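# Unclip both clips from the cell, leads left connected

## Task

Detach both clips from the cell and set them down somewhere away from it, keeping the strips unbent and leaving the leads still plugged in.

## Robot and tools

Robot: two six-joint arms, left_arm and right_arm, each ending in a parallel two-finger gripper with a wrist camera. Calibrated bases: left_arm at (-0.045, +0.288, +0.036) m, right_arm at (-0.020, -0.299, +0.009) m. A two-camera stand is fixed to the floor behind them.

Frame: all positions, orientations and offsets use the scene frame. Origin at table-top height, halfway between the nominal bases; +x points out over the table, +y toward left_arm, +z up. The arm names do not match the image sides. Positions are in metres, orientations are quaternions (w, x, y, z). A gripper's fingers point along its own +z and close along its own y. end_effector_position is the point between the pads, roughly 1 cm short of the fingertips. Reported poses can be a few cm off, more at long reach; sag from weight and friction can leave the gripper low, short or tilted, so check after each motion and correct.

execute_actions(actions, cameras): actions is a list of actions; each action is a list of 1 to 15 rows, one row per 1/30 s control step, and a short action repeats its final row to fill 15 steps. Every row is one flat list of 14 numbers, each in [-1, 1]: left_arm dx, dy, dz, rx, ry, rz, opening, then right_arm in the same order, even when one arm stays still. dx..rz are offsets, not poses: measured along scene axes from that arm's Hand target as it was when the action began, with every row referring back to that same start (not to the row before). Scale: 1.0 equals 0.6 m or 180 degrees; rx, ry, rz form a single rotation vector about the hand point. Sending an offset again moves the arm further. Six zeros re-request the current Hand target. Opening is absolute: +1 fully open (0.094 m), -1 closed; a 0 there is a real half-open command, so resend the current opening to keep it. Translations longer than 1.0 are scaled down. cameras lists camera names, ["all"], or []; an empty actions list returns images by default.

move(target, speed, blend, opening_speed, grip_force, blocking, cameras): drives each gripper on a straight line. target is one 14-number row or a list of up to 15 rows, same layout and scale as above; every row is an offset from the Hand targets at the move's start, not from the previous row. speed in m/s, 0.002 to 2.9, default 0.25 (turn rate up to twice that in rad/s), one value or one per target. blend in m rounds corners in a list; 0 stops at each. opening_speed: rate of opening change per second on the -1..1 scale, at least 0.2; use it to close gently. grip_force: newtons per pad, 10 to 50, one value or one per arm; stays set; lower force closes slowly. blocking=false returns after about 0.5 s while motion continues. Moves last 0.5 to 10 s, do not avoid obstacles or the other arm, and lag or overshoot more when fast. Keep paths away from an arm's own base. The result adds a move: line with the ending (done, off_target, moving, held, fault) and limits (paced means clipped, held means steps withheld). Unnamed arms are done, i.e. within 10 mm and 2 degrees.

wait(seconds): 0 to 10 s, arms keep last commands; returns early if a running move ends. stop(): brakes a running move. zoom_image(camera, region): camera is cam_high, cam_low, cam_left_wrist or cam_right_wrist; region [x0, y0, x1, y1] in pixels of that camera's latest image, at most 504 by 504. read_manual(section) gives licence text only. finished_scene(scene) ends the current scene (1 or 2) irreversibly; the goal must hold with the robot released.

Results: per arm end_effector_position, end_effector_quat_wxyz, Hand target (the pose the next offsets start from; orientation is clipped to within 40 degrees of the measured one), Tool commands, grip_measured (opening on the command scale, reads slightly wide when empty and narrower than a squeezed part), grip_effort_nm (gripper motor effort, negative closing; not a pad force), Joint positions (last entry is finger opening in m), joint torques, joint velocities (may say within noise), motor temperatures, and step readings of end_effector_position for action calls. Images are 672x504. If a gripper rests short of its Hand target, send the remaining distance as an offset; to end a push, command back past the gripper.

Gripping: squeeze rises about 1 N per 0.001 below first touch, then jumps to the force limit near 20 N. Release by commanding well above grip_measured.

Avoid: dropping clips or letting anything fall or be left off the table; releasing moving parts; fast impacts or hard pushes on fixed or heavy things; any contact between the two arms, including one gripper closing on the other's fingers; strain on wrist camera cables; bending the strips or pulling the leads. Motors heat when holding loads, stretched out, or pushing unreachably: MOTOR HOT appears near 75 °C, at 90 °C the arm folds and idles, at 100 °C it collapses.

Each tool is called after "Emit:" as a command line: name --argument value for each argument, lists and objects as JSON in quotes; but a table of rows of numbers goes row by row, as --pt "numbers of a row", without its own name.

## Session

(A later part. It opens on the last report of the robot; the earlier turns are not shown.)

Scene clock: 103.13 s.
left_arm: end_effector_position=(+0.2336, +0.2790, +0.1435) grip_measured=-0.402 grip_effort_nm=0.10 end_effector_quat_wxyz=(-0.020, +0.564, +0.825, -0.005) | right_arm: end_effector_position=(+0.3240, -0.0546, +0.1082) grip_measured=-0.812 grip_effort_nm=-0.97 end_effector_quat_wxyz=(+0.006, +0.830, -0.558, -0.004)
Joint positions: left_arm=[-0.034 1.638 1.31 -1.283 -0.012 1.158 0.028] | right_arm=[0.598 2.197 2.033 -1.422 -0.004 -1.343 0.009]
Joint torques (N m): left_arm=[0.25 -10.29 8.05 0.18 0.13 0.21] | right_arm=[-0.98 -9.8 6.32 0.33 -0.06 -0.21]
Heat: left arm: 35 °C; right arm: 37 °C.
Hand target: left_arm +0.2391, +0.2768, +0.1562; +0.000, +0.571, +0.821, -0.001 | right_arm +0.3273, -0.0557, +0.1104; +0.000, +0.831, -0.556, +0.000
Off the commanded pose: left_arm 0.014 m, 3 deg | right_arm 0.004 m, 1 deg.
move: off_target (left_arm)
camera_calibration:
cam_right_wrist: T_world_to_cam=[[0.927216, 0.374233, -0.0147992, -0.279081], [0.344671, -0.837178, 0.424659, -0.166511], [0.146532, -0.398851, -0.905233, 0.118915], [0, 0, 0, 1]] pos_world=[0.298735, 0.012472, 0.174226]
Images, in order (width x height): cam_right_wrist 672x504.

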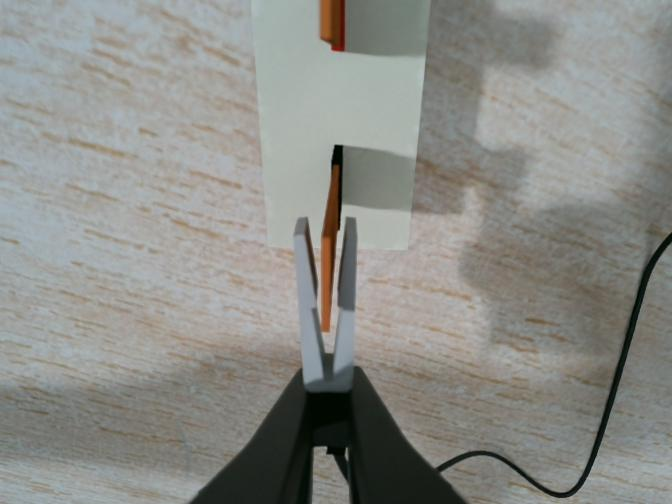

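Emit:
move --pt "0 0 0 0 0 0 -0.4 0 0 0.065 0 0 0 -0.84" --pt "0 0 0 0 0 0 -0.4 0.03 -0.14 0.065 0 0 0 -0.84" --pt "0 0 0 0 0 0 -0.4 0.03 -0.14 -0.14 0 0 0 -0.84" --pt "0 0 0 0 0 0 -0.4 0.03 -0.14 -0.168 0 0 0 -0.84" --speed '[0.1,0.15,0.15,0.04]' --blend '[0.01,0.01,0.01,0]' --cameras '["cam_right_wrist","cam_low"]'

Emit:
zoom_image --camera "cam_low" --region '[220, 230, 320, 305]'

Scene clock: 110.67 s.
left_arm: end_effector_position=(+0.2336, +0.2790, +0.1435) grip_measured=-0.402 grip_effort_nm=0.10 end_effector_quat_wxyz=(-0.020, +0.564, +0.825, -0.005) | right_arm: end_effector_position=(+0.3431, -0.1409, +0.0170) grip_measured=-0.814 grip_effort_nm=-1.02 end_effector_quat_wxyz=(+0.001, +0.828, -0.560, -0.002)
Joint positions: left_arm=[-0.034 1.638 1.31 -1.283 -0.012 1.158 0.028] | right_arm=[0.392 2.126 1.553 -1.002 -0.001 -1.543 0.009]
Joint torques (N m): left_arm=[0.24 -10.3 8.05 0.18 0.13 0.21] | right_arm=[-0.57 -7.42 5.72 0.58 -0.04 -0.15]
Heat: left arm: 35 °C; right arm: 38 °C.
Hand target: left_arm +0.2391, +0.2768, +0.1562; +0.000, +0.571, +0.821, -0.001 | right_arm +0.3453, -0.1397, +0.0096; +0.000, +0.832, -0.556, +0.000
Off the commanded pose: left_arm 0.014 m, 3 deg | right_arm 0.008 m, 1 deg.
move: off_target (left_arm); blend cut to 0.0084 m at target 3
camera_calibration:
cam_right_wrist: T_world_to_cam=[[0.929576, 0.368612, -0.00368889, -0.267666], [0.335342, -0.841435, 0.423714, -0.203981], [0.153082, -0.395111, -0.905789, -0.00267374], [0, 0, 0, 1]] pos_world=[0.317629, -0.0740279, 0.0830202]
Images, in order (width x height): cam_low 672x504, cam_right_wrist 672x504.

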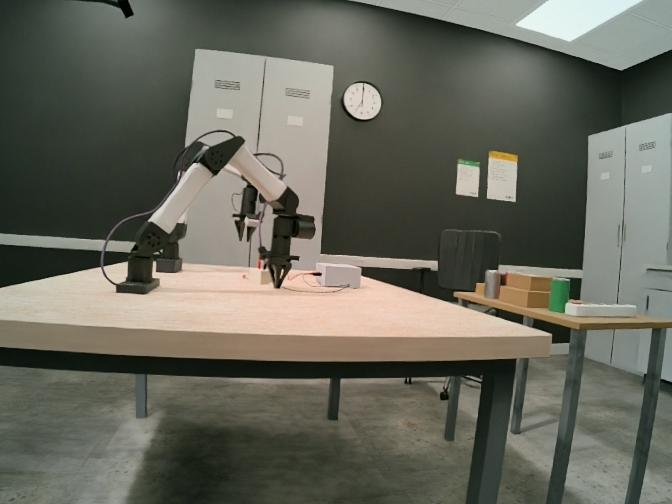

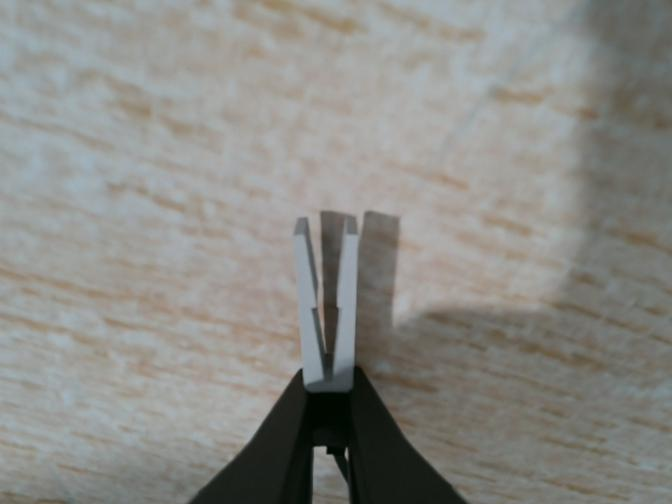

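Scaled by 5.040 from the camera's 672x504 image, which has a finer 960x720 frame.

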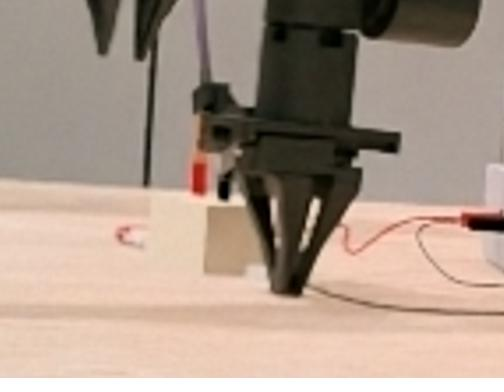

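Emit:
move --target '[0,0,0,0,0,0,-0.4,0,0,-0.003,0,0,0,-0.45]' --speed 0.03 --opening_speed 0.3

Emit:
move --pt "0 0 0 0 0 0 -0.4 0 0 0.1 0 0 0 -0.3" --pt "0 0 0 0 0 0 -0.4 0 -0.12 0.25 0 0 0 -0.3" --speed 0.15 --blend 0.02 --cameras '["all"]'

Emit:
zoom_image --camera "cam_low" --region '[220, 230, 320, 305]'

Emit:
zoom_image --camera "cam_high" --region '[220, 250, 420, 400]'

Scene clock: 119.10 s.
left_arm: end_effector_position=(+0.2336, +0.2790, +0.1435) grip_measured=-0.402 grip_effort_nm=0.10 end_effector_quat_wxyz=(-0.020, +0.564, +0.825, -0.005) | right_arm: end_effector_position=(+0.3431, -0.1409, +0.0170) grip_measured=-0.453 grip_effort_nm=0.18 end_effector_quat_wxyz=(+0.001, +0.828, -0.560, -0.002)
Joint positions: left_arm=[-0.034 1.638 1.31 -1.283 -0.012 1.158 0.028] | right_arm=[0.392 2.126 1.553 -1.002 -0.001 -1.543 0.026]
Joint torques (N m): left_arm=[0.24 -10.29 8.05 0.18 0.13 0.21] | right_arm=[-0.42 -7.36 5.24 0.62 -0.09 -0.17]
Heat: left arm: 35 °C; right arm: 36 °C.
Hand target: left_arm +0.2391, +0.2768, +0.1562; +0.000, +0.571, +0.821, -0.001 | right_arm +0.3453, -0.1397, +0.0078; +0.000, +0.832, -0.556, +0.000
Off the commanded pose: left_arm 0.014 m, 3 deg | right_arm 0.010 m, 1 deg.
move: off_target (left_arm)

Scene clock: 121.07 s.
left_arm: end_effector_position=(+0.2336, +0.2790, +0.1435) grip_measured=-0.402 grip_effort_nm=0.10 end_effector_quat_wxyz=(-0.020, +0.564, +0.825, -0.005) | right_arm: end_effector_position=(+0.3418, -0.2121, +0.1364) grip_measured=-0.303 grip_effort_nm=0.16 end_effector_quat_wxyz=(+0.021, +0.828, -0.560, -0.020)
Joint positions: left_arm=[-0.034 1.638 1.31 -1.283 -0.012 1.158 0.028] | right_arm=[0.217 2.026 1.88 -1.484 -0.001 -1.718 0.033]
Joint torques (N m): left_arm=[0.24 -10.3 8.05 0.18 0.13 0.21] | right_arm=[-0.51 -11.11 9.57 0.01 -0.07 -0.14]
Heat: left arm: 35 °C; right arm: 36 °C.
Hand target: left_arm +0.2391, +0.2768, +0.1562; +0.000, +0.571, +0.821, -0.001 | right_arm +0.3453, -0.2117, +0.1578; +0.000, +0.832, -0.555, +0.000
Off the commanded pose: left_arm 0.014 m, 3 deg | right_arm 0.022 m, 3 deg.
move: off_target (left_arm, right_arm)
camera_calibration:
cam_left_wrist: T_world_to_cam=[[-0.935585, -0.351612, 0.0323931, 0.313045], [-0.298171, 0.835851, 0.460921, -0.192699], [-0.189141, 0.421572, -0.88685, 0.139654], [0, 0, 0, 1]] pos_world=[0.261838, 0.212264, 0.202531]
cam_right_wrist: T_world_to_cam=[[0.927815, 0.368596, -0.0574112, -0.231822], [0.357945, -0.836325, 0.415253, -0.319525], [0.105046, -0.405828, -0.907892, 0.0920665], [0, 0, 0, 1]] pos_world=[0.319789, -0.144415, 0.202961]

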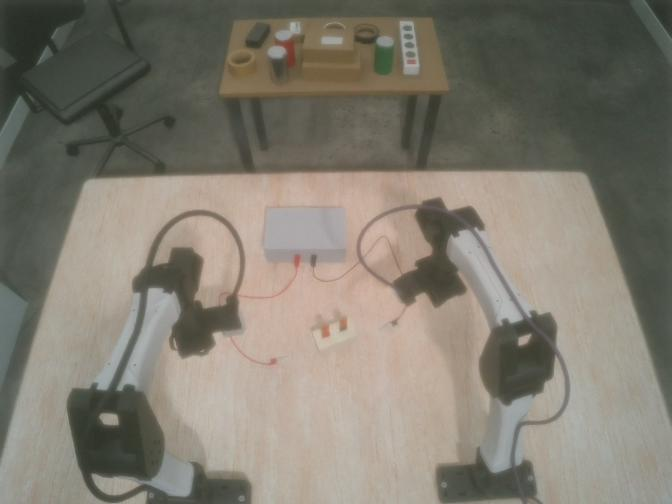

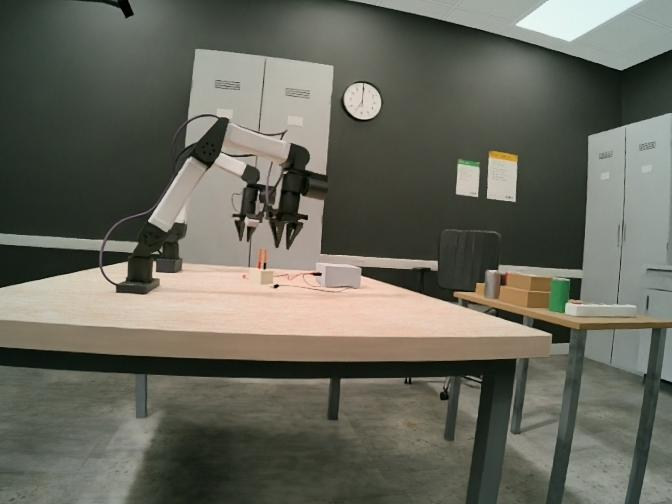

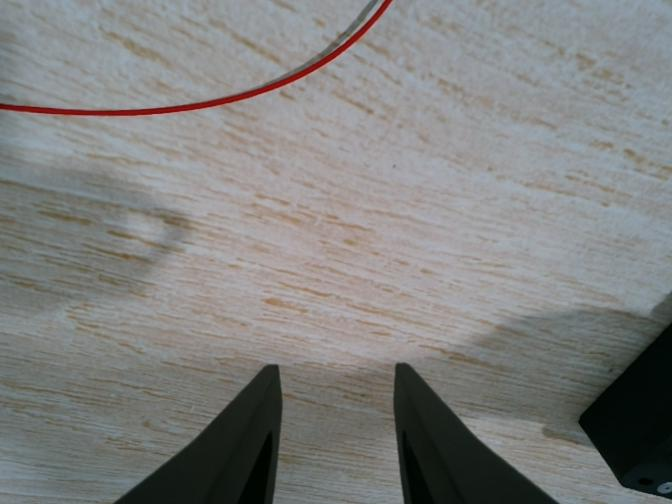

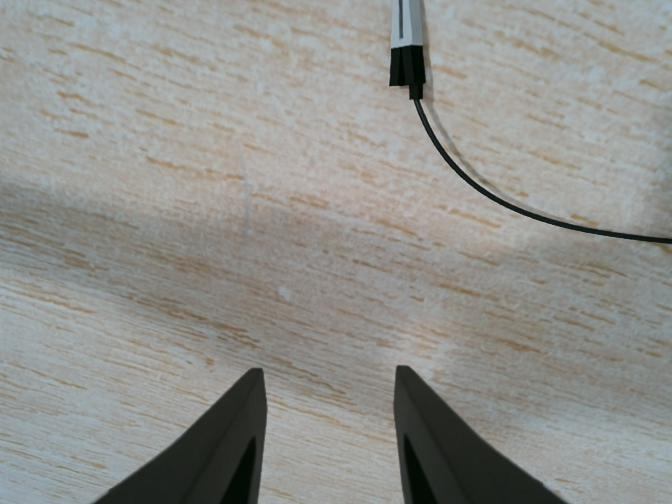

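Scaled by 5.040 from the camera's 672x504 image, which has a finer 960x720 frame.

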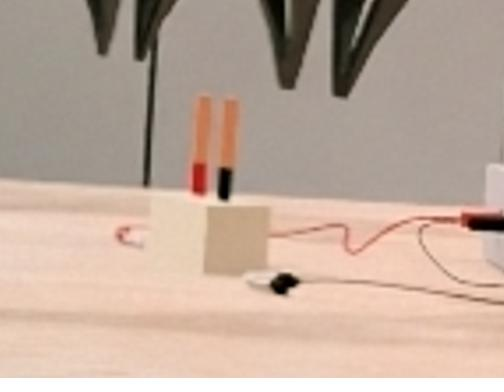

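Scaled by 2.520 from the camera's 672x504 image, which has a finer 960x720 frame.

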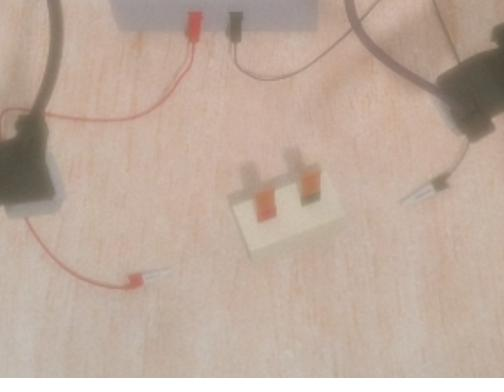

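Emit:
finished_scene --scene 2

The scene is finished: the task was done.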